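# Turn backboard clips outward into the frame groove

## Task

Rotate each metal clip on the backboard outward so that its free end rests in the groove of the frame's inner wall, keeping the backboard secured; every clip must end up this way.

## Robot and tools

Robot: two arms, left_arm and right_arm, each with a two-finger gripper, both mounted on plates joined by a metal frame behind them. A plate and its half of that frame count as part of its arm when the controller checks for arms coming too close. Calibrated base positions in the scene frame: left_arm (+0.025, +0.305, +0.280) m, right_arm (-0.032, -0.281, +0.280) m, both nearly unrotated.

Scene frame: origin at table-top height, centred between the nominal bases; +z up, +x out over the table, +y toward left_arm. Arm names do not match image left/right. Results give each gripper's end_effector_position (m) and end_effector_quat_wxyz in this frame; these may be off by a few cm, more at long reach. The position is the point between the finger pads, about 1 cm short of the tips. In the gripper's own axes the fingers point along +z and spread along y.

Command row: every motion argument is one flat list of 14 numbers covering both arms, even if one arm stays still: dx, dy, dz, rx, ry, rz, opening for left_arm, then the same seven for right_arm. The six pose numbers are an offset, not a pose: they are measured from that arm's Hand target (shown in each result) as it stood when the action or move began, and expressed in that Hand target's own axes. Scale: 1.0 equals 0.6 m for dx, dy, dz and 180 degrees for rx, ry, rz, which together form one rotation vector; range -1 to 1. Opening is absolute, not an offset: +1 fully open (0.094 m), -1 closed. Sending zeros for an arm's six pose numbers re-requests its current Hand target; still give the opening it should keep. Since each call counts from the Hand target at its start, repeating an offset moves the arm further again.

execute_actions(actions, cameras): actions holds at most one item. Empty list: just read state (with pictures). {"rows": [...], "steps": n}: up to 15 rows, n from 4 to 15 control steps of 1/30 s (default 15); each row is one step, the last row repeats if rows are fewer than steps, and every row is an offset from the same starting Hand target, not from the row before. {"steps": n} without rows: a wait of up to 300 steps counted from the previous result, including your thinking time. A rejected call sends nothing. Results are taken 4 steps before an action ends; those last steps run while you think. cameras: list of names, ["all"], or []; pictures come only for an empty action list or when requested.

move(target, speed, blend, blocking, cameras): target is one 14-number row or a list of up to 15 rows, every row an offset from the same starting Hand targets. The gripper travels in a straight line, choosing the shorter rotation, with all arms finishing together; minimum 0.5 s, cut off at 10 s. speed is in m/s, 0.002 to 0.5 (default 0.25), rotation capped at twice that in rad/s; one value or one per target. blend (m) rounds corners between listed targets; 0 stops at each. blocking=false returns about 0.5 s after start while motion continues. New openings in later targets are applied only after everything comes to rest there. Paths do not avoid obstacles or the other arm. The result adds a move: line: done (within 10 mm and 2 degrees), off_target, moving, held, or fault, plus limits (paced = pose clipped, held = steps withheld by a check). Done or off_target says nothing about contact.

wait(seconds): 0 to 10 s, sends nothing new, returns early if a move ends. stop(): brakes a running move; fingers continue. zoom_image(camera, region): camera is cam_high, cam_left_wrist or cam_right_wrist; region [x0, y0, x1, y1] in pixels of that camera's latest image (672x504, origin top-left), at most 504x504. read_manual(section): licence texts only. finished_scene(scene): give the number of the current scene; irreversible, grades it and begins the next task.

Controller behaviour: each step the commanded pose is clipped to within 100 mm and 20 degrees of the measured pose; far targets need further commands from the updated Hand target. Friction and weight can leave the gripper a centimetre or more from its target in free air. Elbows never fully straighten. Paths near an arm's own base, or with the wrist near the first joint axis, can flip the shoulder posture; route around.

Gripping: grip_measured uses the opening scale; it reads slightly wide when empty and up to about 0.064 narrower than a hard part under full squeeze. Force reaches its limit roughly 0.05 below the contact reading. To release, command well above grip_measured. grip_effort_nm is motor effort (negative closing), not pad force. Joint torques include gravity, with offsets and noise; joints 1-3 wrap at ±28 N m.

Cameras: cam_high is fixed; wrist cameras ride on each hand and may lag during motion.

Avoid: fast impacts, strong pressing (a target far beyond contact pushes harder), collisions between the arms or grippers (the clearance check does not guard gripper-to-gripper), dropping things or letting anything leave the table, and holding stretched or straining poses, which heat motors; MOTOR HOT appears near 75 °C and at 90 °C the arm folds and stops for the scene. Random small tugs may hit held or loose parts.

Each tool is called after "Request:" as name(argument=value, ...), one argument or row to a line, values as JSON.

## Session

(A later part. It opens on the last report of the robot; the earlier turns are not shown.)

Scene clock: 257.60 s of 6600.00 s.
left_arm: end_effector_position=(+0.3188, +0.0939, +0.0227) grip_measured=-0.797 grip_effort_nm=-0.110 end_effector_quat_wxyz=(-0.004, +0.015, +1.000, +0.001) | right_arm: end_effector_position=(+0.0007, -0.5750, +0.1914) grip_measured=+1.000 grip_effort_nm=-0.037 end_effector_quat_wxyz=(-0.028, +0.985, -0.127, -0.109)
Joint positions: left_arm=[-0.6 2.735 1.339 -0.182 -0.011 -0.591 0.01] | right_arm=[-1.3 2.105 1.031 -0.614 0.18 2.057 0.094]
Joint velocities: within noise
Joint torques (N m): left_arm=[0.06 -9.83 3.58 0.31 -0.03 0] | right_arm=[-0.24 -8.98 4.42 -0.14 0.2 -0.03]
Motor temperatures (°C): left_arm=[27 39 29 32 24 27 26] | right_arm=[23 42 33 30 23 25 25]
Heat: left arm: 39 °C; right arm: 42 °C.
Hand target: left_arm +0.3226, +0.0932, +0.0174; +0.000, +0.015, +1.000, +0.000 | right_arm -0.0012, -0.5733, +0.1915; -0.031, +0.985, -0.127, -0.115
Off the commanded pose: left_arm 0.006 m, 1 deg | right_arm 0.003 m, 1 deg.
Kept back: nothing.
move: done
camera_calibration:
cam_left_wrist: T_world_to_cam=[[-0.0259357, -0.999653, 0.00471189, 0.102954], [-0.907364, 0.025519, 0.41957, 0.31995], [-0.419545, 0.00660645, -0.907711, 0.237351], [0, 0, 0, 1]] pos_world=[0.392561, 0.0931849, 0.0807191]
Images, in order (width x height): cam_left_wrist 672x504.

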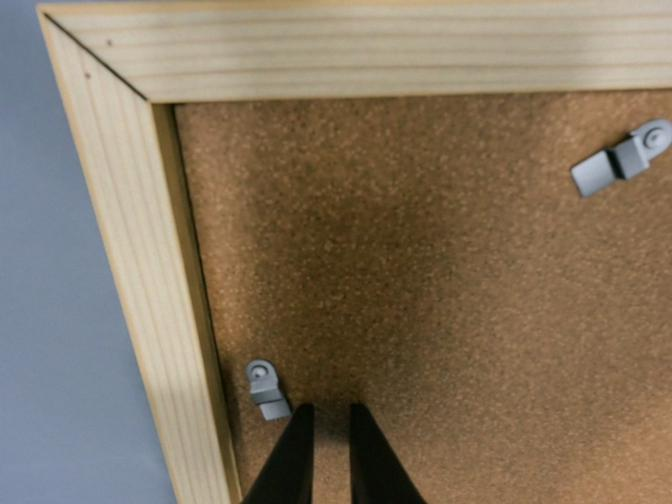

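Request:
execute_actions(
  actions=[
    {"rows":[[0,0,0,0,0,0,-0.78,0,0,0,0,0,0,1],[0,0,0,0,0,0,-0.76,0,0,0,0,0,0,1],[0,0,0,0,0,0,-0.74,0,0,0,0,0,0,1],[0,0,0,0,0,0,-0.72,0,0,0,0,0,0,1],[0,0,0,0,0,0,-0.7,0,0,0,0,0,0,1],[0,0,0,0,0,0,-0.67,0,0,0,0,0,0,1],[0,0,0,0,0,0,-0.64,0,0,0,0,0,0,1],[0,0,0,0,0,0,-0.61,0,0,0,0,0,0,1],[0,0,0,0,0,0,-0.58,0,0,0,0,0,0,1],[0,0,0,0,0,0,-0.55,0,0,0,0,0,0,1]],"steps":15},
  ],
  cameras=["cam_left_wrist"],
)

Request:
zoom_image(
  camera="cam_left_wrist",
  region=[200, 324, 440, 484],
)

Request:
execute_actions(
  actions=[
    {"rows":[[0,0,0,0,0,0,-0.52,0,0,0,0,0,0,1],[0,0,0,0,0,0,-0.49,0,0,0,0,0,0,1],[0,0,0,0,0,0,-0.46,0,0,0,0,0,0,1],[0,0,0,0,0,0,-0.43,0,0,0,0,0,0,1],[0,0,0,0,0,0,-0.4,0,0,0,0,0,0,1],[0,0,0,0,0,0,-0.37,0,0,0,0,0,0,1],[0,0,0,0,0,0,-0.34,0,0,0,0,0,0,1],[0,0,0,0,0,0,-0.31,0,0,0,0,0,0,1],[0,0,0,0,0,0,-0.28,0,0,0,0,0,0,1],[0,0,0,0,0,0,-0.25,0,0,0,0,0,0,1]],"steps":15},
  ],
  cameras=["cam_left_wrist"],
)

Request:
zoom_image(
  camera="cam_left_wrist",
  region=[200, 324, 440, 484],
)

Scene clock: 258.50 s of 6600.00 s.
left_arm: end_effector_position=(+0.3200, +0.0919, +0.0229) grip_measured=-0.556 grip_effort_nm=0.144 end_effector_quat_wxyz=(-0.003, +0.015, +1.000, -0.003) | right_arm: end_effector_position=(+0.0007, -0.5750, +0.1914) grip_measured=+1.000 grip_effort_nm=-0.037 end_effector_quat_wxyz=(-0.028, +0.985, -0.127, -0.109)
Joint positions: left_arm=[-0.6 2.735 1.341 -0.177 -0.006 -0.591 0.021] | right_arm=[-1.3 2.105 1.031 -0.614 0.18 2.057 0.094]
Joint velocities: left_arm=[-0.022 0.017 -0.002 -0.007 -0.037 0.066 0.007] | right_arm=[within noise]
Joint torques (N m): left_arm=[0.14 -9.78 3.43 0.27 -0.09 0] | right_arm=[-0.06 -9.07 4.4 -0.19 0.2 0]
Motor temperatures (°C): left_arm=[27 39 29 32 24 27 26] | right_arm=[23 42 33 30 23 25 25]
Heat: left arm: 39 °C; right arm: 42 °C.
Hand target: left_arm +0.3225, +0.0932, +0.0174; +0.000, +0.015, +1.000, +0.000 | right_arm -0.0012, -0.5733, +0.1915; -0.031, +0.985, -0.127, -0.115
Steps of this call (1-16: nothing new was sent; 17-27: this action's first 11). Readings (end_effector_position of left_arm | right_arm):
17: (+0.3188, +0.0939, +0.0227) | (+0.0007, -0.5750, +0.1914)
18: (+0.3189, +0.0939, +0.0227) | (+0.0007, -0.5750, +0.1914)
20: (+0.3191, +0.0938, +0.0227) | (+0.0007, -0.5750, +0.1914)
24: (+0.3193, +0.0928, +0.0227) | (+0.0007, -0.5750, +0.1914)
27: the state above
camera_calibration:
cam_left_wrist: T_world_to_cam=[[-0.0262265, -0.99958, 0.0123519, 0.100872], [-0.908582, 0.0289881, 0.4167, 0.321143], [-0.416883, -0.000294171, -0.90896, 0.237849], [0, 0, 0, 1]] pos_world=[0.393585, 0.0915903, 0.081129]
Images, in order (width x height): cam_left_wrist 672x504.

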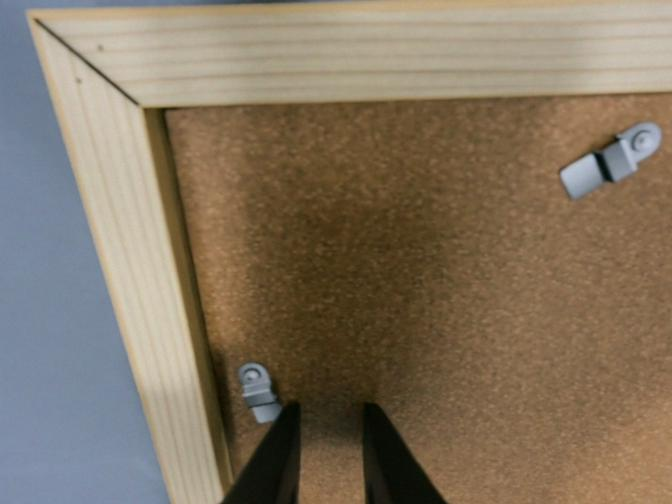

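Scaled by 2.100 from the camera's 672x504 image, which has a finer 960x720 frame.

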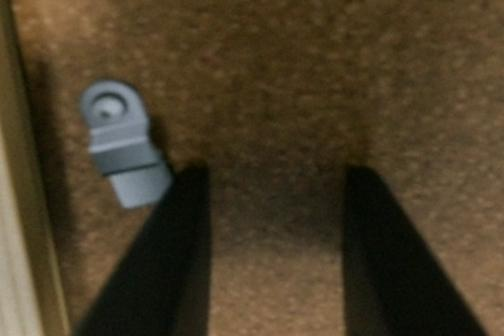

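Scene clock: 259.00 s of 6600.00 s.
left_arm: end_effector_position=(+0.3191, +0.0899, +0.0229) grip_measured=-0.256 grip_effort_nm=0.164 end_effector_quat_wxyz=(-0.005, +0.015, +1.000, -0.008) | right_arm: end_effector_position=(+0.0007, -0.5750, +0.1914) grip_measured=+1.000 grip_effort_nm=-0.037 end_effector_quat_wxyz=(-0.028, +0.985, -0.127, -0.109)
Joint positions: left_arm=[-0.6 2.735 1.341 -0.175 0.006 -0.591 0.035] | right_arm=[-1.3 2.105 1.031 -0.614 0.18 2.057 0.094]
Joint velocities: left_arm=[0.002 0.002 -0.007 0.007 0.007 -0.051 0.009] | right_arm=[within noise]
Joint torques (N m): left_arm=[0.08 -9.85 3.38 0.25 -0.26 0] | right_arm=[-0.06 -9.1 4.16 -0.17 0.22 -0.01]
Motor temperatures (°C): left_arm=[27 39 29 32 24 27 26] | right_arm=[23 42 33 30 23 25 25]
Heat: left arm: 39 °C; right arm: 42 °C.
Hand target: left_arm +0.3225, +0.0932, +0.0174; +0.000, +0.015, +1.000, +0.000 | right_arm -0.0012, -0.5733, +0.1915; -0.031, +0.985, -0.127, -0.115
Off your previous action's commanded pose at its last step (step 4 of this call): left_arm 0.006 m, 0 deg | right_arm 0.003 m, 1 deg.
Steps of this call (1-4: your previous action's last 4; 5-15: this action's first 11). Readings (end_effector_position of left_arm | right_arm):
5: (+0.3199, +0.0917, +0.0229) | (+0.0007, -0.5750, +0.1914)
6: (+0.3198, +0.0915, +0.0229) | (+0.0007, -0.5750, +0.1914)
8: (+0.3197, +0.0909, +0.0229) | (+0.0007, -0.5750, +0.1914)
12: (+0.3193, +0.0904, +0.0229) | (+0.0007, -0.5750, +0.1914)
15: the state above
camera_calibration:
cam_left_wrist: T_world_to_cam=[[-0.0260957, -0.999382, 0.0235319, 0.0984878], [-0.906259, 0.0335862, 0.421387, 0.319129], [-0.421918, -0.0103296, -0.906575, 0.239962], [0, 0, 0, 1]] pos_world=[0.393028, 0.0901874, 0.0807484]
Images, in order (width x height): cam_left_wrist 672x504.

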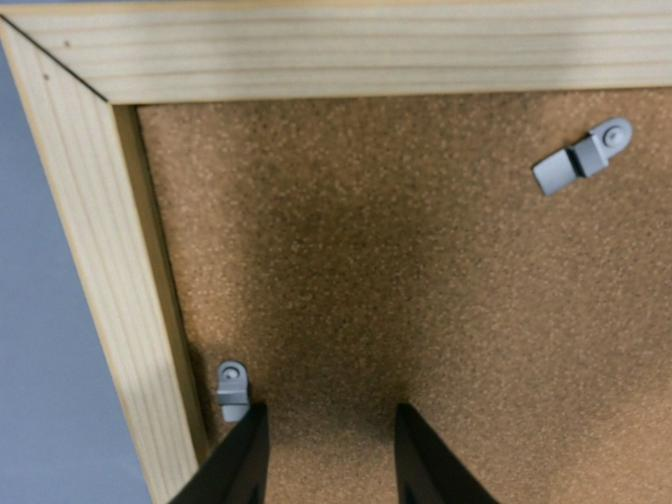

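Scaled by 2.100 from the camera's 672x504 image, which has a finer 960x720 frame.

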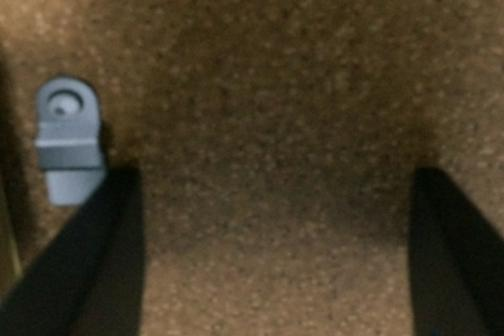

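Works well; continuing to open.

Request:
execute_actions(
  actions=[
    {"rows":[[0,0,0,0,0,0,-0.22,0,0,0,0,0,0,1],[0,0,0,0,0,0,-0.19,0,0,0,0,0,0,1],[0,0,0,0,0,0,-0.16,0,0,0,0,0,0,1],[0,0,0,0,0,0,-0.13,0,0,0,0,0,0,1],[0,0,0,0,0,0,-0.1,0,0,0,0,0,0,1],[0,0,0,0,0,0,-0.07,0,0,0,0,0,0,1],[0,0,0,0,0,0,-0.04,0,0,0,0,0,0,1],[0,0,0,0,0,0,0,0,0,0,0,0,0,1]],"steps":15},
  ],
  cameras=["cam_left_wrist"],
)

Request:
zoom_image(
  camera="cam_left_wrist",
  region=[120, 324, 360, 484],
)

Request:
execute_actions(
  actions=[
    {"rows":[[0,0,0,0,0,0,0.03,0,0,0,0,0,0,1],[0,0,0,0,0,0,0.06,0,0,0,0,0,0,1],[0,0,0,0,0,0,0.09,0,0,0,0,0,0,1],[0,0,0,0,0,0,0.12,0,0,0,0,0,0,1],[0,0,0,0,0,0,0.15,0,0,0,0,0,0,1],[0,0,0,0,0,0,0.18,0,0,0,0,0,0,1],[0,0,0,0,0,0,0.21,0,0,0,0,0,0,1],[0,0,0,0,0,0,0.25,0,0,0,0,0,0,1]],"steps":15},
  ],
  cameras=["cam_left_wrist"],
)

Request:
zoom_image(
  camera="cam_left_wrist",
  region=[80, 324, 320, 484],
)

Scene clock: 259.77 s of 6600.00 s.
left_arm: end_effector_position=(+0.3195, +0.0881, +0.0232) grip_measured=-0.003 grip_effort_nm=0.168 end_effector_quat_wxyz=(-0.006, +0.015, +1.000, -0.012) | right_arm: end_effector_position=(+0.0007, -0.5750, +0.1914) grip_measured=+1.000 grip_effort_nm=-0.037 end_effector_quat_wxyz=(-0.028, +0.985, -0.127, -0.109)
Joint positions: left_arm=[-0.6 2.735 1.344 -0.174 0.013 -0.591 0.047] | right_arm=[-1.3 2.105 1.031 -0.614 0.18 2.057 0.094]
Joint velocities: within noise
Joint torques (N m): left_arm=[0.09 -9.87 3.22 0.27 -0.29 0] | right_arm=[-0.13 -9.11 4.3 -0.16 0.2 -0.02]
Motor temperatures (°C): left_arm=[27 39 29 32 24 27 26] | right_arm=[23 42 33 30 23 25 25]
Heat: left arm: 39 °C; right arm: 42 °C.
Hand target: left_arm +0.3226, +0.0931, +0.0174; +0.000, +0.015, +1.000, +0.000 | right_arm -0.0012, -0.5733, +0.1915; -0.031, +0.985, -0.127, -0.115
Off your previous action's commanded pose at its last step (step 4 of this call): left_arm 0.007 m, 1 deg | right_arm 0.003 m, 1 deg.
Steps of this call (1-4: your previous action's last 4; 5-12: nothing new was sent; 13-23: this action's first 11). Readings (end_effector_position of left_arm | right_arm):
13: (+0.3191, +0.0898, +0.0229) | (+0.0007, -0.5750, +0.1914)
14: (+0.3191, +0.0896, +0.0229) | (+0.0007, -0.5750, +0.1914)
16: (+0.3192, +0.0892, +0.0230) | (+0.0007, -0.5750, +0.1914)
20: (+0.3195, +0.0883, +0.0232) | (+0.0007, -0.5750, +0.1914)
23: the state above
camera_calibration:
cam_left_wrist: T_world_to_cam=[[-0.0260271, -0.999183, 0.0309269, 0.0964895], [-0.905623, 0.0366672, 0.422497, 0.318933], [-0.423285, -0.0170118, -0.905837, 0.241397], [0, 0, 0, 1]] pos_world=[0.393524, 0.0888228, 0.0809344]
Images, in order (width x height): cam_left_wrist 672x504.

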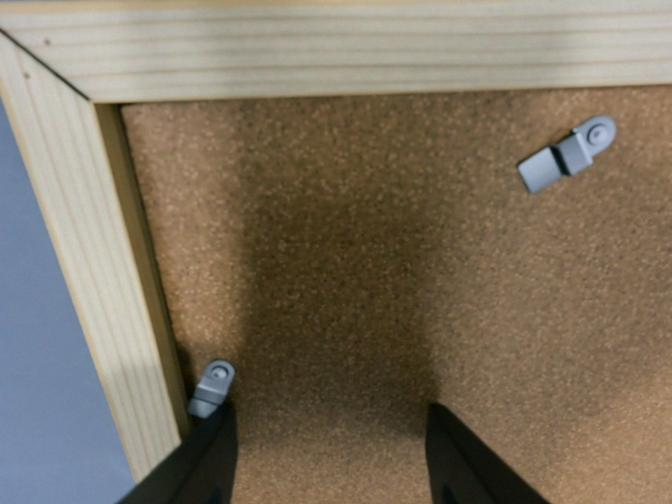

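Scaled by 2.100 from the camera's 672x504 image, which has a finer 960x720 frame.

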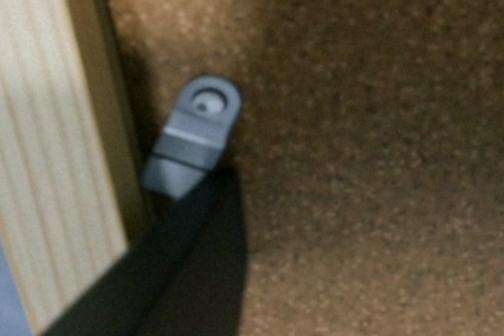

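Scene clock: 260.27 s of 6600.00 s.
left_arm: end_effector_position=(+0.3205, +0.0868, +0.0235) grip_measured=+0.247 grip_effort_nm=0.168 end_effector_quat_wxyz=(-0.005, +0.015, +1.000, -0.014) | right_arm: end_effector_position=(+0.0007, -0.5750, +0.1914) grip_measured=+1.000 grip_effort_nm=-0.037 end_effector_quat_wxyz=(-0.028, +0.985, -0.127, -0.109)
Joint positions: left_arm=[-0.601 2.735 1.347 -0.173 0.015 -0.591 0.059] | right_arm=[-1.3 2.105 1.031 -0.614 0.18 2.057 0.094]
Joint velocities: within noise
Joint torques (N m): left_arm=[0.12 -9.91 3.04 0.26 -0.3 0] | right_arm=[0.03 -9.07 4.26 -0.16 0.2 -0.04]
Motor temperatures (°C): left_arm=[27 39 29 32 24 27 26] | right_arm=[23 42 33 30 23 25 25]
Heat: left arm: 39 °C; right arm: 42 °C.
Hand target: left_arm +0.3225, +0.0932, +0.0174; +0.000, +0.015, +1.000, +0.000 | right_arm -0.0012, -0.5733, +0.1915; -0.031, +0.985, -0.127, -0.115
Off your previous action's commanded pose at its last step (step 4 of this call): left_arm 0.008 m, 2 deg | right_arm 0.003 m, 1 deg.
Steps of this call (1-4: your previous action's last 4; 5-15: this action's first 11). Readings (end_effector_position of left_arm | right_arm):
5: (+0.3195, +0.0881, +0.0232) | (+0.0007, -0.5750, +0.1914)
6: (+0.3195, +0.0881, +0.0232) | (+0.0007, -0.5750, +0.1914)
8: (+0.3197, +0.0880, +0.0232) | (+0.0007, -0.5750, +0.1914)
12: (+0.3204, +0.0869, +0.0235) | (+0.0007, -0.5750, +0.1914)
15: the state above
camera_calibration:
cam_left_wrist: T_world_to_cam=[[-0.0264322, -0.99905, 0.034645, 0.0952419], [-0.906452, 0.0385659, 0.420545, 0.319906], [-0.421481, -0.020288, -0.90661, 0.241783], [0, 0, 0, 1]] pos_world=[0.394404, 0.0877193, 0.0813687]
Images, in order (width x height): cam_left_wrist 672x504.

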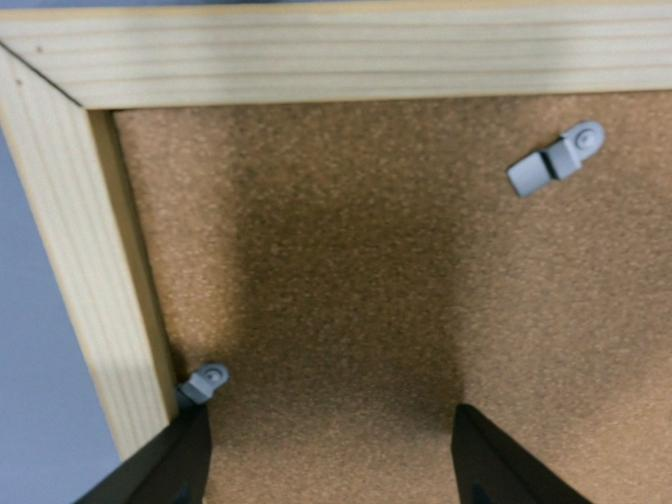

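Scaled by 2.100 from the camera's 672x504 image, which has a finer 960x720 frame.

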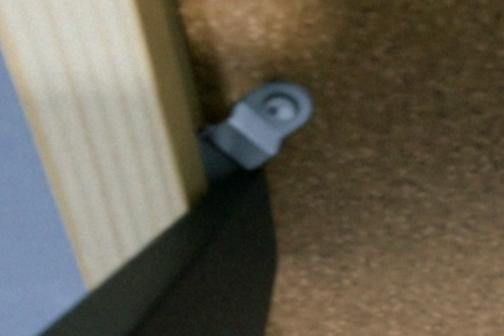

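Request:
execute_actions(
  actions=[
    {"rows":[[0.0031,-0.0106,0,0,0,0,0.1,0,0,0,0,0,0,1]],"steps":15},
  ],
)

Request:
move(
  target=[
    [0,0,-0.075,0,0,0,0.1,0,0,0,0,0,0,1],
    [-0.0726,-0.0437,-0.075,0,0,0.461,-0.8,0,0,0,0,0,0,1],
  ],
  speed=[0.1,0.45],
  cameras=["cam_left_wrist"],
)

Scene clock: 261.50 s of 6600.00 s.
left_arm: end_effector_position=(+0.3201, +0.0871, +0.0233) grip_measured=+0.103 grip_effort_nm=-0.110 end_effector_quat_wxyz=(-0.002, +0.016, +1.000, -0.007) | right_arm: end_effector_position=(+0.0007, -0.5750, +0.1914) grip_measured=+1.000 grip_effort_nm=-0.037 end_effector_quat_wxyz=(-0.028, +0.985, -0.127, -0.109)
Joint positions: left_arm=[-0.608 2.736 1.347 -0.176 -0.001 -0.597 0.052] | right_arm=[-1.3 2.105 1.031 -0.614 0.18 2.057 0.094]
Joint velocities: within noise
Joint torques (N m): left_arm=[-0.54 -9.63 3.78 0.21 -0.15 -0.12] | right_arm=[-0.08 -8.9 4.22 -0.19 0.16 0.01]
Motor temperatures (°C): left_arm=[27 40 29 32 24 27 26] | right_arm=[23 42 33 30 23 25 25]
Heat: left arm: 40 °C; right arm: 42 °C.
Hand target: left_arm +0.3204, +0.0869, +0.0174; +0.000, +0.015, +1.000, +0.000 | right_arm -0.0012, -0.5733, +0.1915; -0.031, +0.985, -0.127, -0.115
Off your previous action's commanded pose at its last step (step 4 of this call): left_arm 0.009 m, 2 deg | right_arm 0.003 m, 1 deg.
Steps of this call (1-4: your previous action's last 4; 5-26: nothing new was sent; 27-37: this action's first 11). Readings (end_effector_position of left_arm | right_arm):
27: (+0.3205, +0.0863, +0.0236) | (+0.0007, -0.5750, +0.1914)
28: (+0.3201, +0.0863, +0.0236) | (+0.0007, -0.5750, +0.1914)
30: (+0.3201, +0.0870, +0.0235) | (+0.0007, -0.5750, +0.1914)
34: (+0.3201, +0.0871, +0.0233) | (+0.0007, -0.5750, +0.1914)
37: the state above

Scene clock: 265.07 s of 6600.00 s.
left_arm: end_effector_position=(+0.3631, +0.0583, +0.0671) grip_measured=-0.797 grip_effort_nm=-0.105 end_effector_quat_wxyz=(+0.007, +0.672, +0.741, -0.001) | right_arm: end_effector_position=(+0.0007, -0.5750, +0.1914) grip_measured=+1.000 grip_effort_nm=-0.037 end_effector_quat_wxyz=(-0.028, +0.985, -0.127, -0.109)
Joint positions: left_arm=[-0.609 2.691 1.556 -0.42 -0.011 0.844 0.01] | right_arm=[-1.3 2.105 1.031 -0.614 0.18 2.057 0.094]
Joint velocities: within noise
Joint torques (N m): left_arm=[-0.12 -10.95 5.19 0.09 -0.04 0.02] | right_arm=[-0.05 -8.95 4.27 -0.22 0.2 -0.03]
Motor temperatures (°C): left_arm=[27 40 29 32 24 27 26] | right_arm=[23 42 33 30 23 25 25]
Heat: left arm: 40 °C; right arm: 42 °C.
Hand target: left_arm +0.3631, +0.0594, +0.0625; +0.000, +0.674, +0.739, +0.000 | right_arm -0.0012, -0.5733, +0.1915; -0.031, +0.985, -0.127, -0.115
Off your previous action's commanded pose at its last step (step 4 of this call): left_arm 0.006 m, 1 deg | right_arm 0.003 m, 1 deg.
Off the commanded pose: left_arm 0.005 m, 1 deg | right_arm 0.003 m, 1 deg.
Kept back: nothing.
move: done
camera_calibration:
cam_left_wrist: T_world_to_cam=[[-0.994925, -0.100613, -0.00149431, 0.368145], [-0.0927329, 0.911038, 0.401759, -0.00381441], [-0.0390606, 0.399858, -0.915744, 0.135877], [0, 0, 0, 1]] pos_world=[0.371231, -0.0138164, 0.126511]
Images, in order (width x height): cam_left_wrist 672x504.

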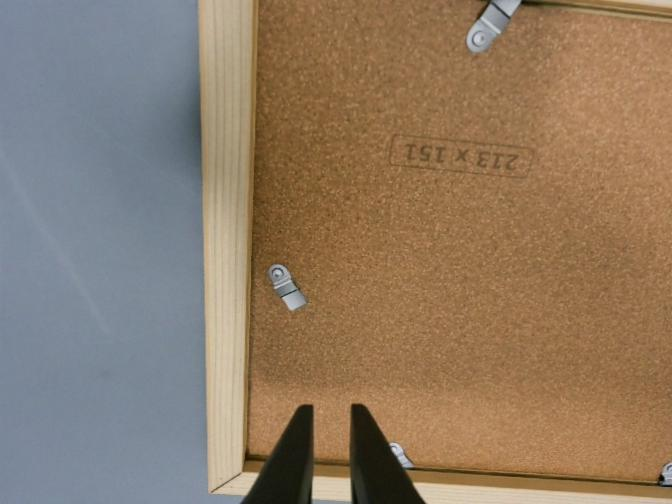

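Request:
move(
  target=[-0.0009,0.0023,0.0475,0,0,0,-0.8,0,0,0,0,0,0,1],
  speed=0.12,
  cameras=["cam_left_wrist"],
)

Scene clock: 266.37 s of 6600.00 s.
left_arm: end_effector_position=(+0.3589, +0.0610, +0.0376) grip_measured=-0.797 grip_effort_nm=-0.110 end_effector_quat_wxyz=(-0.007, +0.673, +0.740, -0.002) | right_arm: end_effector_position=(+0.0007, -0.5750, +0.1914) grip_measured=+1.000 grip_effort_nm=-0.042 end_effector_quat_wxyz=(-0.028, +0.985, -0.127, -0.109)
Joint positions: left_arm=[-0.609 2.788 1.612 -0.407 -0.011 0.846 0.01] | right_arm=[-1.3 2.105 1.031 -0.614 0.18 2.057 0.094]
Joint velocities: within noise
Joint torques (N m): left_arm=[0.05 -11.48 4.79 0.29 -0.04 0.01] | right_arm=[-0.12 -9.11 4.31 -0.19 0.21 0.02]
Motor temperatures (°C): left_arm=[27 40 29 32 24 27 26] | right_arm=[23 42 33 30 23 24 25]
Heat: left arm: 40 °C; right arm: 42 °C.
Hand target: left_arm +0.3647, +0.0589, +0.0341; +0.000, +0.674, +0.739, +0.000 | right_arm -0.0012, -0.5733, +0.1915; -0.031, +0.985, -0.127, -0.115
Off the commanded pose: left_arm 0.007 m, 1 deg | right_arm 0.003 m, 1 deg.
Kept back: nothing.
move: done
camera_calibration:
cam_left_wrist: T_world_to_cam=[[-0.994957, -0.0984831, 0.0190155, 0.363222], [-0.0815132, 0.904387, 0.418855, 0.000912463], [-0.0584475, 0.415193, -0.907854, 0.113338], [0, 0, 0, 1]] pos_world=[0.368089, -0.0121111, 0.0956054]
Images, in order (width x height): cam_left_wrist 672x504.

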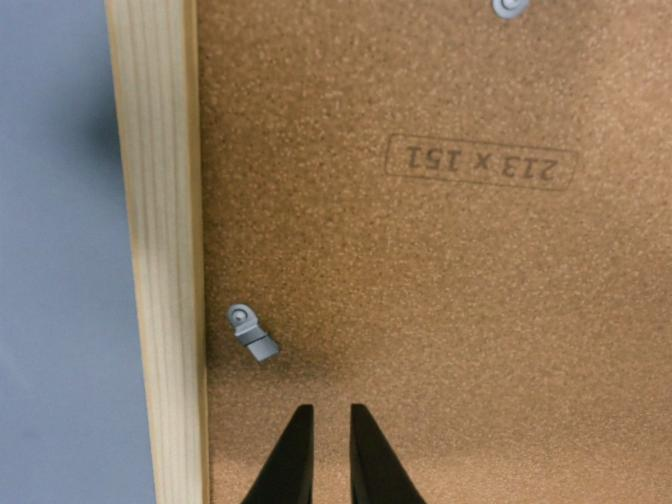

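Request:
move(
  target=[-0.001,0,0.027,0,0,0,-0.8,0,0,0,0,0,0,1],
  speed=0.06,
  cameras=["cam_left_wrist"],
)

Request:
zoom_image(
  camera="cam_left_wrist",
  region=[160, 324, 400, 484],
)

Scene clock: 267.43 s of 6600.00 s.
left_arm: end_effector_position=(+0.3616, +0.0588, +0.0241) grip_measured=-0.797 grip_effort_nm=-0.105 end_effector_quat_wxyz=(-0.003, +0.673, +0.740, -0.001) | right_arm: end_effector_position=(+0.0007, -0.5750, +0.1914) grip_measured=+1.000 grip_effort_nm=-0.037 end_effector_quat_wxyz=(-0.028, +0.985, -0.127, -0.109)
Joint positions: left_arm=[-0.609 2.834 1.647 -0.388 -0.011 0.846 0.01] | right_arm=[-1.3 2.105 1.031 -0.614 0.18 2.057 0.094]
Joint velocities: within noise
Joint torques (N m): left_arm=[-0.01 -10.95 4.72 0.29 -0.03 0.02] | right_arm=[-0.08 -9.03 4.42 -0.2 0.21 -0.02]
Motor temperatures (°C): left_arm=[27 40 29 32 24 27 26] | right_arm=[23 42 33 30 23 24 25]
Heat: left arm: 40 °C; right arm: 42 °C.
Hand target: left_arm +0.3647, +0.0583, +0.0178; +0.000, +0.674, +0.739, +0.000 | right_arm -0.0012, -0.5733, +0.1915; -0.031, +0.985, -0.127, -0.115
Off the commanded pose: left_arm 0.007 m, 0 deg | right_arm 0.003 m, 1 deg.
Kept back: nothing.
move: done
camera_calibration:
cam_left_wrist: T_world_to_cam=[[-0.995046, -0.098514, 0.0133211, 0.366126], [-0.0841766, 0.906249, 0.414279, 0.00973677], [-0.0528845, 0.411105, -0.910052, 0.10044], [0, 0, 0, 1]] pos_world=[0.370444, -0.0140469, 0.082495]
Images, in order (width x height): cam_left_wrist 672x504.

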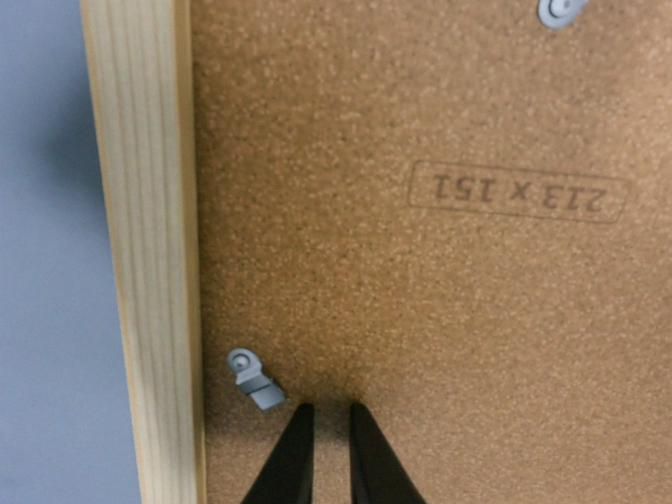

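Scaled by 2.100 from the camera's 672x504 image, which has a finer 960x720 frame.

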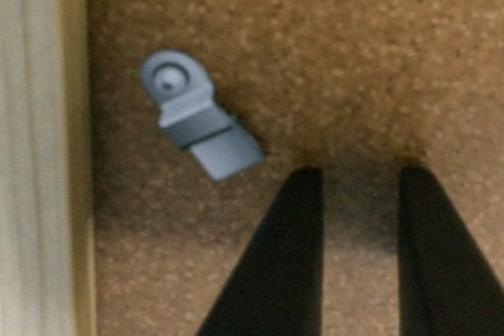

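Request:
move(
  target=[
    [-0.0075,0,-0.03,0,0,0,-0.8,0,0,0,0,0,0,1],
    [-0.0075,0,0.001,0,0,0,-0.8,0,0,0,0,0,0,1],
  ],
  speed=0.08,
  cameras=["cam_left_wrist"],
)

Request:
zoom_image(
  camera="cam_left_wrist",
  region=[160, 324, 400, 484],
)

Scene clock: 268.40 s of 6600.00 s.
left_arm: end_effector_position=(+0.3646, +0.0566, +0.0242) grip_measured=-0.798 grip_effort_nm=-0.105 end_effector_quat_wxyz=(-0.001, +0.672, +0.740, -0.001) | right_arm: end_effector_position=(+0.0007, -0.5750, +0.1914) grip_measured=+1.000 grip_effort_nm=-0.037 end_effector_quat_wxyz=(-0.028, +0.985, -0.127, -0.109)
Joint positions: left_arm=[-0.609 2.84 1.663 -0.393 -0.011 0.846 0.01] | right_arm=[-1.3 2.105 1.031 -0.614 0.18 2.057 0.094]
Joint velocities: within noise
Joint torques (N m): left_arm=[-0.61 -10.76 5.09 0.24 -0.03 -0.05] | right_arm=[-0.1 -8.98 4.21 -0.17 0.2 0]
Motor temperatures (°C): left_arm=[27 40 29 32 24 27 26] | right_arm=[23 42 33 30 23 24 25]
Heat: left arm: 40 °C; right arm: 42 °C.
Hand target: left_arm +0.3651, +0.0538, +0.0172; +0.000, +0.674, +0.739, +0.000 | right_arm -0.0012, -0.5733, +0.1915; -0.031, +0.985, -0.127, -0.115
Off the commanded pose: left_arm 0.008 m, 0 deg | right_arm 0.003 m, 1 deg.
Kept back: nothing.
move: done
camera_calibration:
cam_left_wrist: T_world_to_cam=[[-0.995086, -0.0985479, 0.00961951, 0.369058], [-0.0858927, 0.907448, 0.411291, 0.0126117], [-0.0492611, 0.408444, -0.911453, 0.100451], [0, 0, 0, 1]] pos_world=[0.373276, -0.0161033, 0.0828193]
Images, in order (width x height): cam_left_wrist 672x504.

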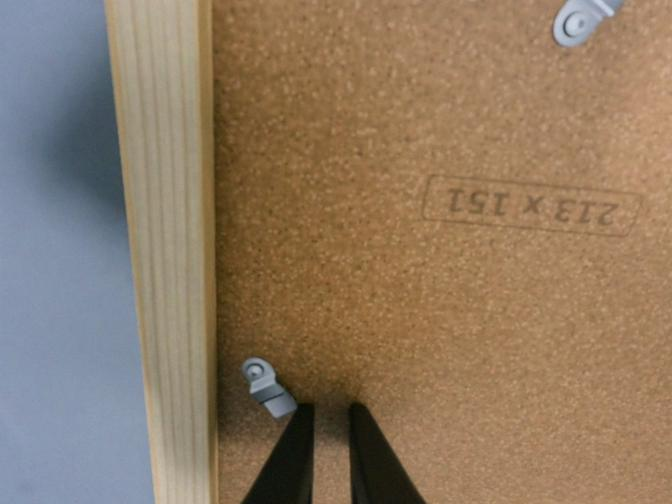

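Scaled by 2.100 from the camera's 672x504 image, which has a finer 960x720 frame.

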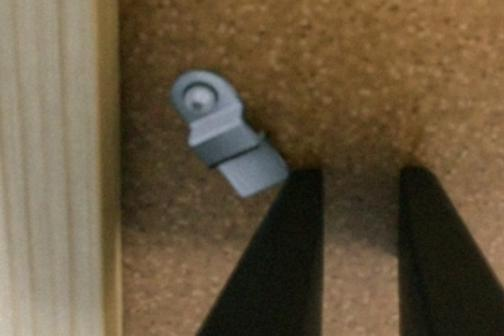

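Request:
execute_actions(
  actions=[
    {"rows":[[0,0,0,0,0,0,-0.77,0,0,0,0,0,0,1],[0,0,0,0,0,0,-0.74,0,0,0,0,0,0,1],[0,0,0,0,0,0,-0.71,0,0,0,0,0,0,1],[0,0,0,0,0,0,-0.68,0,0,0,0,0,0,1],[0,0,0,0,0,0,-0.65,0,0,0,0,0,0,1],[0,0,0,0,0,0,-0.62,0,0,0,0,0,0,1],[0,0,0,0,0,0,-0.59,0,0,0,0,0,0,1],[0,0,0,0,0,0,-0.55,0,0,0,0,0,0,1],[0,0,0,0,0,0,-0.5,0,0,0,0,0,0,1],[0,0,0,0,0,0,-0.45,0,0,0,0,0,0,1]],"steps":15},
  ],
  cameras=["cam_left_wrist"],
)

Request:
execute_actions(
  actions=[
    {"rows":[[0,0,0,0,0,0,-0.41,0,0,0,0,0,0,1],[0,0,0,0,0,0,-0.38,0,0,0,0,0,0,1],[0,0,0,0,0,0,-0.35,0,0,0,0,0,0,1],[0,0,0,0,0,0,-0.32,0,0,0,0,0,0,1],[0,0,0,0,0,0,-0.29,0,0,0,0,0,0,1],[0,0,0,0,0,0,-0.26,0,0,0,0,0,0,1],[0,0,0,0,0,0,-0.23,0,0,0,0,0,0,1],[0,0,0,0,0,0,-0.2,0,0,0,0,0,0,1],[0,0,0,0,0,0,-0.16,0,0,0,0,0,0,1],[0,0,0,0,0,0,-0.12,0,0,0,0,0,0,1]],"steps":15},
  ],
  cameras=["cam_left_wrist"],
)

Request:
zoom_image(
  camera="cam_left_wrist",
  region=[160, 324, 400, 484],
)

Scene clock: 269.17 s of 6600.00 s.
left_arm: end_effector_position=(+0.3598, +0.0578, +0.0242) grip_measured=-0.458 grip_effort_nm=0.154 end_effector_quat_wxyz=(-0.010, +0.674, +0.739, -0.003) | right_arm: end_effector_position=(+0.0007, -0.5750, +0.1914) grip_measured=+1.000 grip_effort_nm=-0.032 end_effector_quat_wxyz=(-0.028, +0.985, -0.127, -0.109)
Joint positions: left_arm=[-0.613 2.84 1.663 -0.412 -0.01 0.846 0.025] | right_arm=[-1.3 2.105 1.031 -0.614 0.18 2.057 0.094]
Joint velocities: left_arm=[-0.022 -0.012 -0.002 -0.066 -0.037 0.007 0.012] | right_arm=[within noise]
Joint torques (N m): left_arm=[-0.17 -10.77 5.01 0.4 -0.02 -0.08] | right_arm=[-0.09 -9.06 4.31 -0.21 0.21 0]
Motor temperatures (°C): left_arm=[27 40 29 32 24 27 26] | right_arm=[23 42 33 29 23 24 25]
Heat: left arm: 40 °C; right arm: 42 °C.
Hand target: left_arm +0.3651, +0.0539, +0.0172; +0.000, +0.674, +0.739, +0.000 | right_arm -0.0012, -0.5733, +0.1915; -0.031, +0.985, -0.127, -0.115
Steps of this call (1-12: nothing new was sent; 13-23: this action's first 11). Readings (end_effector_position of left_arm | right_arm):
13: (+0.3645, +0.0567, +0.0242) | (+0.0007, -0.5750, +0.1914)
14: (+0.3642, +0.0569, +0.0242) | (+0.0007, -0.5750, +0.1914)
16: (+0.3635, +0.0573, +0.0242) | (+0.0007, -0.5750, +0.1914)
20: (+0.3618, +0.0581, +0.0242) | (+0.0007, -0.5750, +0.1914)
23: the state above
camera_calibration:
cam_left_wrist: T_world_to_cam=[[-0.995205, -0.0946811, 0.0245514, 0.363813], [-0.0755803, 0.903711, 0.421419, 0.0073125], [-0.0620878, 0.417543, -0.906533, 0.10375], [0, 0, 0, 1]] pos_world=[0.369063, -0.0154822, 0.0820391]
Images, in order (width x height): cam_left_wrist 672x504.

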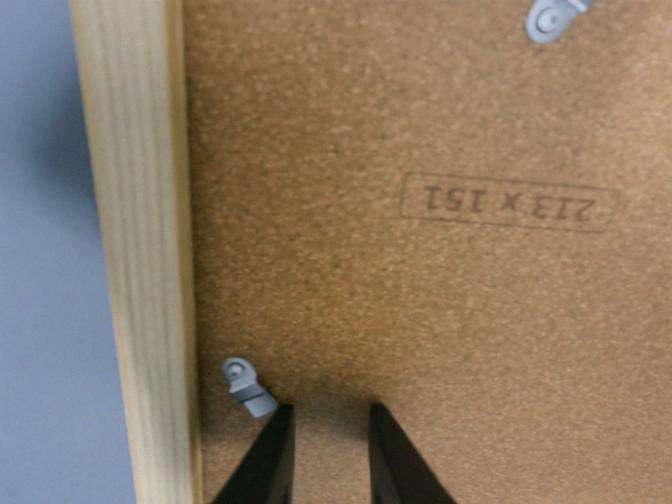

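Scene clock: 269.67 s of 6600.00 s.
left_arm: end_effector_position=(+0.3558, +0.0585, +0.0244) grip_measured=-0.127 grip_effort_nm=0.173 end_effector_quat_wxyz=(-0.017, +0.675, +0.738, -0.006) | right_arm: end_effector_position=(+0.0007, -0.5750, +0.1914) grip_measured=+1.000 grip_effort_nm=-0.037 end_effector_quat_wxyz=(-0.028, +0.985, -0.127, -0.109)
Joint positions: left_arm=[-0.616 2.84 1.663 -0.426 -0.006 0.846 0.041] | right_arm=[-1.3 2.105 1.031 -0.614 0.18 2.057 0.094]
Joint velocities: left_arm=[0.007 -0.007 0.002 0.007 0.022 -0.007 0.007] | right_arm=[within noise]
Joint torques (N m): left_arm=[-0.13 -10.84 4.9 0.5 -0.08 -0.06] | right_arm=[-0.09 -9.17 4.33 -0.19 0.17 -0.01]
Motor temperatures (°C): left_arm=[27 40 29 32 24 27 26] | right_arm=[23 42 33 29 23 24 25]
Heat: left arm: 40 °C; right arm: 42 °C.
Hand target: left_arm +0.3652, +0.0538, +0.0172; +0.000, +0.674, +0.739, +0.000 | right_arm -0.0012, -0.5733, +0.1915; -0.031, +0.985, -0.127, -0.115
Off your previous action's commanded pose at its last step (step 4 of this call): left_arm 0.010 m, 1 deg | right_arm 0.003 m, 1 deg.
Steps of this call (1-4: your previous action's last 4; 5-15: this action's first 11). Readings (end_effector_position of left_arm | right_arm):
5: (+0.3593, +0.0579, +0.0242) | (+0.0007, -0.5750, +0.1914)
6: (+0.3590, +0.0580, +0.0243) | (+0.0007, -0.5750, +0.1914)
8: (+0.3580, +0.0581, +0.0243) | (+0.0007, -0.5750, +0.1914)
12: (+0.3564, +0.0585, +0.0243) | (+0.0007, -0.5750, +0.1914)
15: the state above
camera_calibration:
cam_left_wrist: T_world_to_cam=[[-0.995029, -0.0921018, 0.0378795, 0.359402], [-0.0671821, 0.901576, 0.427373, 0.00332892], [-0.073513, 0.422703, -0.903282, 0.107008], [0, 0, 0, 1]] pos_world=[0.365705, -0.0151323, 0.0816216]
Images, in order (width x height): cam_left_wrist 672x504.

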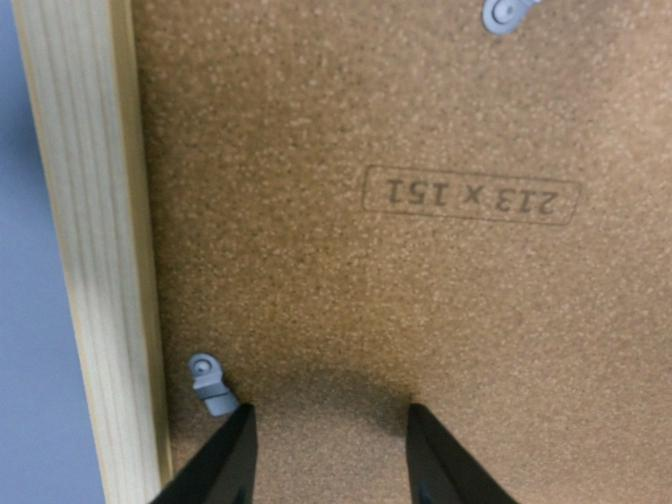

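Scaled by 2.100 from the camera's 672x504 image, which has a finer 960x720 frame.

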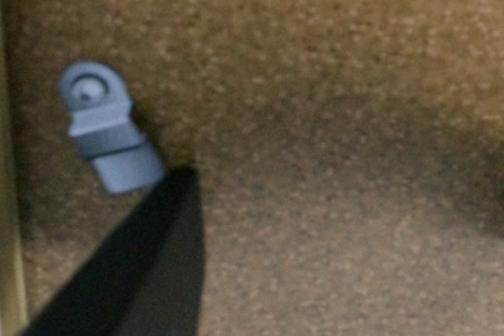

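Request:
execute_actions(
  actions=[
    {"rows":[[0,0,0,0,0,0,-0.08,0,0,0,0,0,0,1],[0,0,0,0,0,0,-0.05,0,0,0,0,0,0,1],[0,0,0,0,0,0,-0.02,0,0,0,0,0,0,1],[0,0,0,0,0,0,0.01,0,0,0,0,0,0,1],[0,0,0,0,0,0,0.04,0,0,0,0,0,0,1],[0,0,0,0,0,0,0.07,0,0,0,0,0,0,1],[0,0,0,0,0,0,0.1,0,0,0,0,0,0,1],[0,0,0,0,0,0,0.14,0,0,0,0,0,0,1],[0,0,0,0,0,0,0.18,0,0,0,0,0,0,1],[0,0,0,0,0,0,0.22,0,0,0,0,0,0,1]],"steps":15},
  ],
  cameras=["cam_left_wrist"],
)

Request:
zoom_image(
  camera="cam_left_wrist",
  region=[100, 324, 340, 484],
)

Scene clock: 270.30 s of 6600.00 s.
left_arm: end_effector_position=(+0.3560, +0.0581, +0.0248) grip_measured=+0.212 grip_effort_nm=0.168 end_effector_quat_wxyz=(-0.017, +0.675, +0.738, -0.006) | right_arm: end_effector_position=(+0.0007, -0.5750, +0.1914) grip_measured=+1.000 grip_effort_nm=-0.037 end_effector_quat_wxyz=(-0.028, +0.985, -0.127, -0.109)
Joint positions: left_arm=[-0.616 2.84 1.666 -0.43 -0.005 0.846 0.057] | right_arm=[-1.3 2.105 1.031 -0.614 0.18 2.057 0.094]
Joint velocities: left_arm=[-0.002 -0.012 0.017 -0.022 -0.051 0.037 0.01] | right_arm=[within noise]
Joint torques (N m): left_arm=[-0.12 -10.88 4.57 0.53 -0.1 -0.05] | right_arm=[-0.17 -9.05 4.37 -0.22 0.18 -0.01]
Motor temperatures (°C): left_arm=[27 41 29 32 24 27 26] | right_arm=[23 42 33 29 23 24 25]
Heat: left arm: 41 °C; right arm: 42 °C.
Hand target: left_arm +0.3652, +0.0539, +0.0172; +0.000, +0.674, +0.739, +0.000 | right_arm -0.0012, -0.5733, +0.1915; -0.031, +0.985, -0.127, -0.115
Off your previous action's commanded pose at its last step (step 4 of this call): left_arm 0.013 m, 2 deg | right_arm 0.003 m, 1 deg.
Steps of this call (1-4: your previous action's last 4; 5-8: nothing new was sent; 9-19: this action's first 11). Readings (end_effector_position of left_arm | right_arm):
9: (+0.3556, +0.0586, +0.0244) | (+0.0007, -0.5750, +0.1914)
10: (+0.3556, +0.0585, +0.0244) | (+0.0007, -0.5750, +0.1914)
12: (+0.3554, +0.0586, +0.0244) | (+0.0007, -0.5750, +0.1914)
16: (+0.3553, +0.0586, +0.0246) | (+0.0007, -0.5750, +0.1914)
19: the state above
camera_calibration:
cam_left_wrist: T_world_to_cam=[[-0.994966, -0.0921143, 0.039463, 0.359468], [-0.0665714, 0.901903, 0.426777, 0.00334455], [-0.0749041, 0.422001, -0.903496, 0.108181], [0, 0, 0, 1]] pos_world=[0.365984, -0.0155571, 0.0821283]
Images, in order (width x height): cam_left_wrist 672x504.

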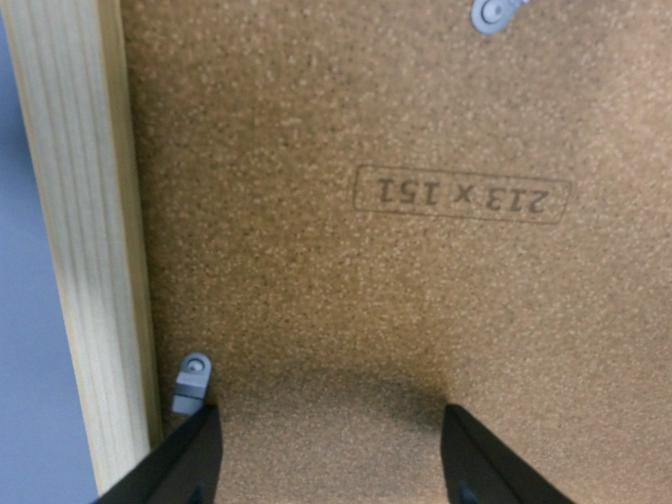

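Scaled by 2.100 from the camera's 672x504 image, which has a finer 960x720 frame.

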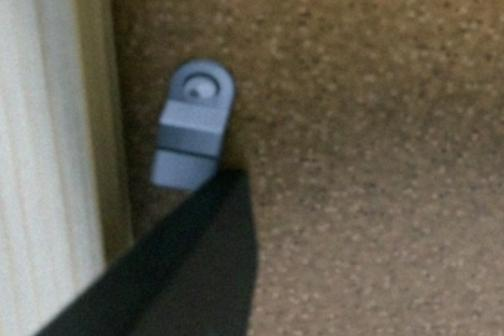

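Request:
execute_actions(
  actions=[
    {"rows":[[0,0,0,0,0,0,0.25,0,0,0,0,0,0,1],[0,0,0,0,0,0,0.28,0,0,0,0,0,0,1],[0,0,0,0,0,0,0.31,0,0,0,0,0,0,1],[0,0,0,0,0,0,0.34,0,0,0,0,0,0,1],[0,0,0,0,0,0,0.37,0,0,0,0,0,0,1],[0,0,0,0,0,0,0.4,0,0,0,0,0,0,1],[0,0,0,0,0,0,0.43,0,0,0,0,0,0,1],[0,0,0,0,0,0,0.46,0,0,0,0,0,0,1],[0,0,0,0,0,0,0.5,0,0,0,0,0,0,1]],"steps":15},
  ],
  cameras=["cam_left_wrist"],
)

Request:
zoom_image(
  camera="cam_left_wrist",
  region=[60, 324, 300, 484],
)

Scene clock: 270.90 s of 6600.00 s.
left_arm: end_effector_position=(+0.3534, +0.0576, +0.0250) grip_measured=+0.496 grip_effort_nm=0.193 end_effector_quat_wxyz=(-0.021, +0.676, +0.736, -0.008) | right_arm: end_effector_position=(+0.0007, -0.5750, +0.1914) grip_measured=+1.000 grip_effort_nm=-0.032 end_effector_quat_wxyz=(-0.028, +0.985, -0.127, -0.109)
Joint positions: left_arm=[-0.619 2.84 1.667 -0.438 -0.003 0.846 0.07] | right_arm=[-1.3 2.105 1.031 -0.614 0.18 2.057 0.094]
Joint velocities: within noise
Joint torques (N m): left_arm=[0.17 -10.91 4.64 0.56 -0.12 -0.06] | right_arm=[-0.13 -9.09 4.34 -0.19 0.2 -0.04]
Motor temperatures (°C): left_arm=[27 41 29 32 24 27 26] | right_arm=[23 42 33 29 23 24 25]
Heat: left arm: 41 °C; right arm: 42 °C.
Hand target: left_arm +0.3652, +0.0538, +0.0172; +0.000, +0.674, +0.739, +0.000 | right_arm -0.0012, -0.5733, +0.1915; -0.031, +0.985, -0.127, -0.115
Off your previous action's commanded pose at its last step (step 4 of this call): left_arm 0.013 m, 2 deg | right_arm 0.003 m, 1 deg.
Steps of this call (1-4: your previous action's last 4; 5-7: nothing new was sent; 8-18: this action's first 11). Readings (end_effector_position of left_arm | right_arm):
8: (+0.3562, +0.0579, +0.0249) | (+0.0007, -0.5750, +0.1914)
9: (+0.3562, +0.0579, +0.0249) | (+0.0007, -0.5750, +0.1914)
11: (+0.3562, +0.0579, +0.0249) | (+0.0007, -0.5750, +0.1914)
15: (+0.3545, +0.0578, +0.0249) | (+0.0007, -0.5750, +0.1914)
18: the state above
camera_calibration:
cam_left_wrist: T_world_to_cam=[[-0.995003, -0.0884169, 0.0463854, 0.356465], [-0.0600104, 0.900873, 0.429916, 0.00118005], [-0.0797991, 0.424984, -0.901677, 0.109835], [0, 0, 0, 1]] pos_world=[0.36352, -0.0162237, 0.0819938]
Images, in order (width x height): cam_left_wrist 672x504.

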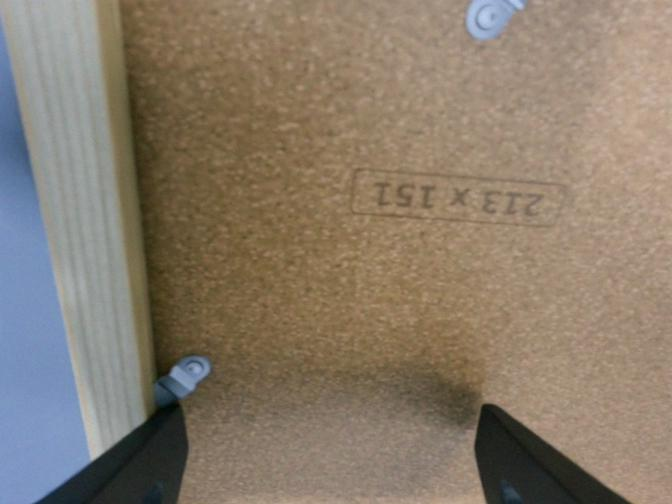

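Scaled by 2.100 from the camera's 672x504 image, which has a finer 960x720 frame.

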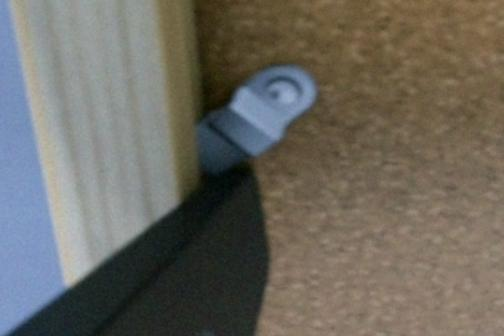

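Request:
execute_actions(
  actions=[
    {"rows":[[0.0078,-0.019,0,0,0,0,0.36,0,0,0,0,0,0,1]],"steps":15},
  ],
)

Request:
move(
  target=[
    [0,0,-0.05,0,0,0,0.36,0,0,0,0,0,0,1],
    [0,0,-0.11,0,0,0,0.36,0,0,0,0,0,0,1],
  ],
  speed=[0.1,0.2],
  cameras=["cam_left_wrist"],
)

Scene clock: 271.47 s of 6600.00 s.
left_arm: end_effector_position=(+0.3555, +0.0575, +0.0238) grip_measured=+0.362 grip_effort_nm=-0.095 end_effector_quat_wxyz=(-0.007, +0.675, +0.737, +0.000) | right_arm: end_effector_position=(+0.0007, -0.5750, +0.1914) grip_measured=+1.000 grip_effort_nm=-0.032 end_effector_quat_wxyz=(-0.028, +0.985, -0.127, -0.109)
Joint positions: left_arm=[-0.622 2.831 1.634 -0.386 -0.014 0.841 0.064] | right_arm=[-1.3 2.105 1.031 -0.614 0.18 2.057 0.094]
Joint velocities: within noise
Joint torques (N m): left_arm=[-0.39 -12.05 1.98 0.55 0.01 -0.08] | right_arm=[-0.09 -9.07 4.36 -0.21 0.16 -0.02]
Motor temperatures (°C): left_arm=[27 41 29 32 24 27 26] | right_arm=[23 42 33 29 23 24 25]
Heat: left arm: 41 °C; right arm: 42 °C.
Hand target: left_arm +0.3535, +0.0575, +0.0172; +0.000, +0.674, +0.739, +0.000 | right_arm -0.0012, -0.5733, +0.1915; -0.031, +0.985, -0.127, -0.115
Off your previous action's commanded pose at its last step (step 4 of this call): left_arm 0.015 m, 3 deg | right_arm 0.003 m, 1 deg.
Steps of this call (1-4: your previous action's last 4; 5-6: nothing new was sent; 7-17: this action's first 11). Readings (end_effector_position of left_arm | right_arm):
7: (+0.3537, +0.0573, +0.0248) | (+0.0007, -0.5750, +0.1914)
8: (+0.3549, +0.0572, +0.0244) | (+0.0007, -0.5750, +0.1914)
10: (+0.3552, +0.0573, +0.0241) | (+0.0007, -0.5750, +0.1914)
14: (+0.3554, +0.0575, +0.0238) | (+0.0007, -0.5750, +0.1914)
17: the state above

Scene clock: 272.83 s of 6600.00 s.
left_arm: end_effector_position=(+0.3585, +0.0563, +0.0793) grip_measured=+0.362 grip_effort_nm=-0.095 end_effector_quat_wxyz=(+0.007, +0.675, +0.738, +0.001) | right_arm: end_effector_position=(+0.0007, -0.5750, +0.1914) grip_measured=+1.000 grip_effort_nm=-0.032 end_effector_quat_wxyz=(-0.028, +0.985, -0.127, -0.109)
Joint positions: left_arm=[-0.622 2.648 1.526 -0.433 -0.015 0.839 0.064] | right_arm=[-1.3 2.105 1.031 -0.614 0.18 2.057 0.094]
Joint velocities: within noise
Joint torques (N m): left_arm=[-0.59 -13.93 2.7 0.08 0 -0.11] | right_arm=[-0.02 -8.99 4.3 -0.22 0.17 0]
Motor temperatures (°C): left_arm=[27 41 29 32 24 27 26] | right_arm=[23 42 33 29 23 24 25]
Heat: left arm: 41 °C; right arm: 42 °C.
Hand target: left_arm +0.3534, +0.0574, +0.0833; +0.001, +0.674, +0.739, +0.000 | right_arm -0.0012, -0.5733, +0.1915; -0.031, +0.985, -0.127, -0.115
Off your previous action's commanded pose at its last step (step 4 of this call): left_arm 0.007 m, 1 deg | right_arm 0.003 m, 1 deg.
Off the commanded pose: left_arm 0.006 m, 1 deg | right_arm 0.003 m, 1 deg.
Kept back: nothing.
move: done
camera_calibration:
cam_left_wrist: T_world_to_cam=[[-0.995687, -0.0926852, -0.00411211, 0.363331], [-0.0864323, 0.910582, 0.40419, -0.00975967], [-0.033718, 0.402802, -0.914666, 0.145577], [0, 0, 0, 1]] pos_world=[0.365829, -0.0160764, 0.138593]
Images, in order (width x height): cam_left_wrist 672x504.

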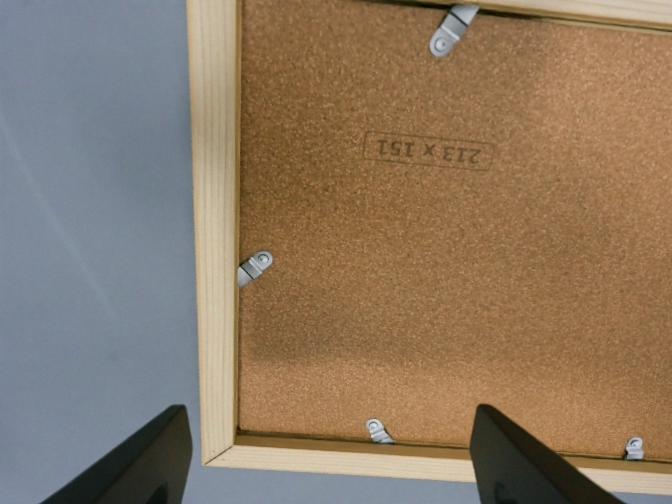

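Request:
move(
  target=[
    [-0.0228,0.0517,0,0,0,-0.472,-0.36,0,0,0,0,0,0,1],
    [-0.0228,0.0517,0.064,0,0,-0.472,-0.36,0,0,0,0,0,0,1],
  ],
  speed=[0.45,0.12],
  cameras=["cam_left_wrist"],
)

Scene clock: 277.23 s of 6600.00 s.
left_arm: end_effector_position=(+0.3770, +0.0495, +0.0457) grip_measured=-0.357 grip_effort_nm=-0.110 end_effector_quat_wxyz=(-0.008, +0.005, +1.000, +0.007) | right_arm: end_effector_position=(+0.0007, -0.5750, +0.1914) grip_measured=+1.000 grip_effort_nm=-0.032 end_effector_quat_wxyz=(-0.028, +0.985, -0.127, -0.109)
Joint positions: left_arm=[-0.608 2.822 1.751 -0.519 -0.015 -0.618 0.03] | right_arm=[-1.3 2.105 1.031 -0.614 0.18 2.057 0.094]
Joint velocities: within noise
Joint torques (N m): left_arm=[0.29 -12.52 5.38 0.27 0.01 -0.11] | right_arm=[-0.02 -9.13 4.37 -0.2 0.18 -0.04]
Motor temperatures (°C): left_arm=[27 42 29 32 24 27 26] | right_arm=[23 42 33 29 23 24 25]
Heat: left arm: 42 °C; right arm: 42 °C.
Hand target: left_arm +0.3854, +0.0467, +0.0448; +0.000, -0.002, +1.000, +0.000 | right_arm -0.0012, -0.5733, +0.1915; -0.031, +0.985, -0.127, -0.115
Off the commanded pose: left_arm 0.009 m, 2 deg | right_arm 0.003 m, 1 deg.
Kept back: nothing.
move: done
camera_calibration:
cam_left_wrist: T_world_to_cam=[[-0.00748628, -0.999954, -0.00607582, 0.0534775], [-0.904248, 0.00417536, 0.426986, 0.363832], [-0.426941, 0.00869059, -0.904238, 0.285431], [0, 0, 0, 1]] pos_world=[0.451257, 0.0494753, 0.103071]
Images, in order (width x height): cam_left_wrist 672x504.

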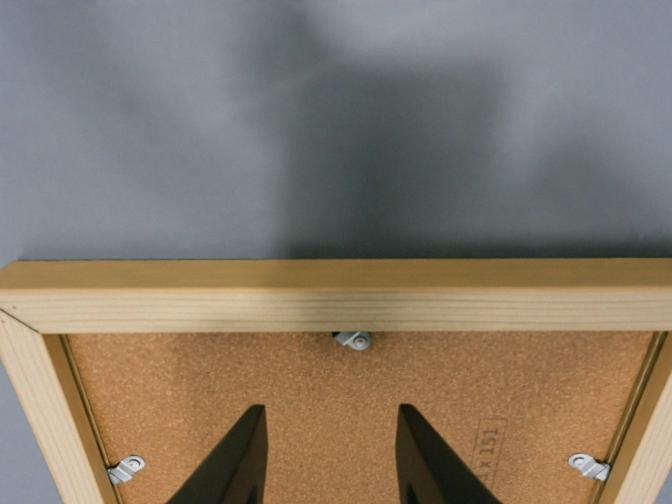

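Request:
move(
  target=[-0.003,-0.0037,0.022,0,0,0,-0.36,0,0,0,0,0,0,1],
  speed=0.08,
  cameras=["cam_left_wrist"],
)

Scene clock: 278.37 s of 6600.00 s.
left_arm: end_effector_position=(+0.3807, +0.0467, +0.0355) grip_measured=-0.357 grip_effort_nm=-0.110 end_effector_quat_wxyz=(-0.006, +0.004, +1.000, +0.005) | right_arm: end_effector_position=(+0.0007, -0.5750, +0.1914) grip_measured=+1.000 grip_effort_nm=-0.042 end_effector_quat_wxyz=(-0.028, +0.985, -0.127, -0.109)
Joint positions: left_arm=[-0.608 2.862 1.791 -0.513 -0.015 -0.619 0.03] | right_arm=[-1.3 2.105 1.031 -0.614 0.18 2.057 0.094]
Joint velocities: within noise
Joint torques (N m): left_arm=[0.23 -11.95 5.64 0.27 0.01 -0.11] | right_arm=[-0.08 -9.03 4.4 -0.18 0.22 -0.02]
Motor temperatures (°C): left_arm=[27 42 29 32 24 27 26] | right_arm=[23 42 32 29 23 24 25]
Heat: left arm: 42 °C; right arm: 42 °C.
Hand target: left_arm +0.3873, +0.0444, +0.0317; +0.000, -0.002, +1.000, +0.000 | right_arm -0.0012, -0.5733, +0.1915; -0.031, +0.985, -0.127, -0.115
Off the commanded pose: left_arm 0.008 m, 1 deg | right_arm 0.003 m, 1 deg.
Kept back: nothing.
move: done
camera_calibration:
cam_left_wrist: T_world_to_cam=[[-0.00586211, -0.999979, -0.00276793, 0.0498806], [-0.90623, 0.00414233, 0.422764, 0.372401], [-0.422744, 0.00498668, -0.906235, 0.276472], [0, 0, 0, 1]] pos_world=[0.45465, 0.0469582, 0.0932484]
Images, in order (width x height): cam_left_wrist 672x504.

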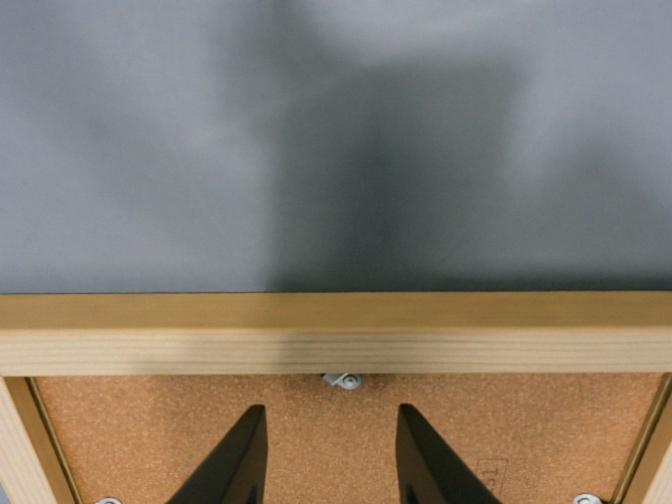

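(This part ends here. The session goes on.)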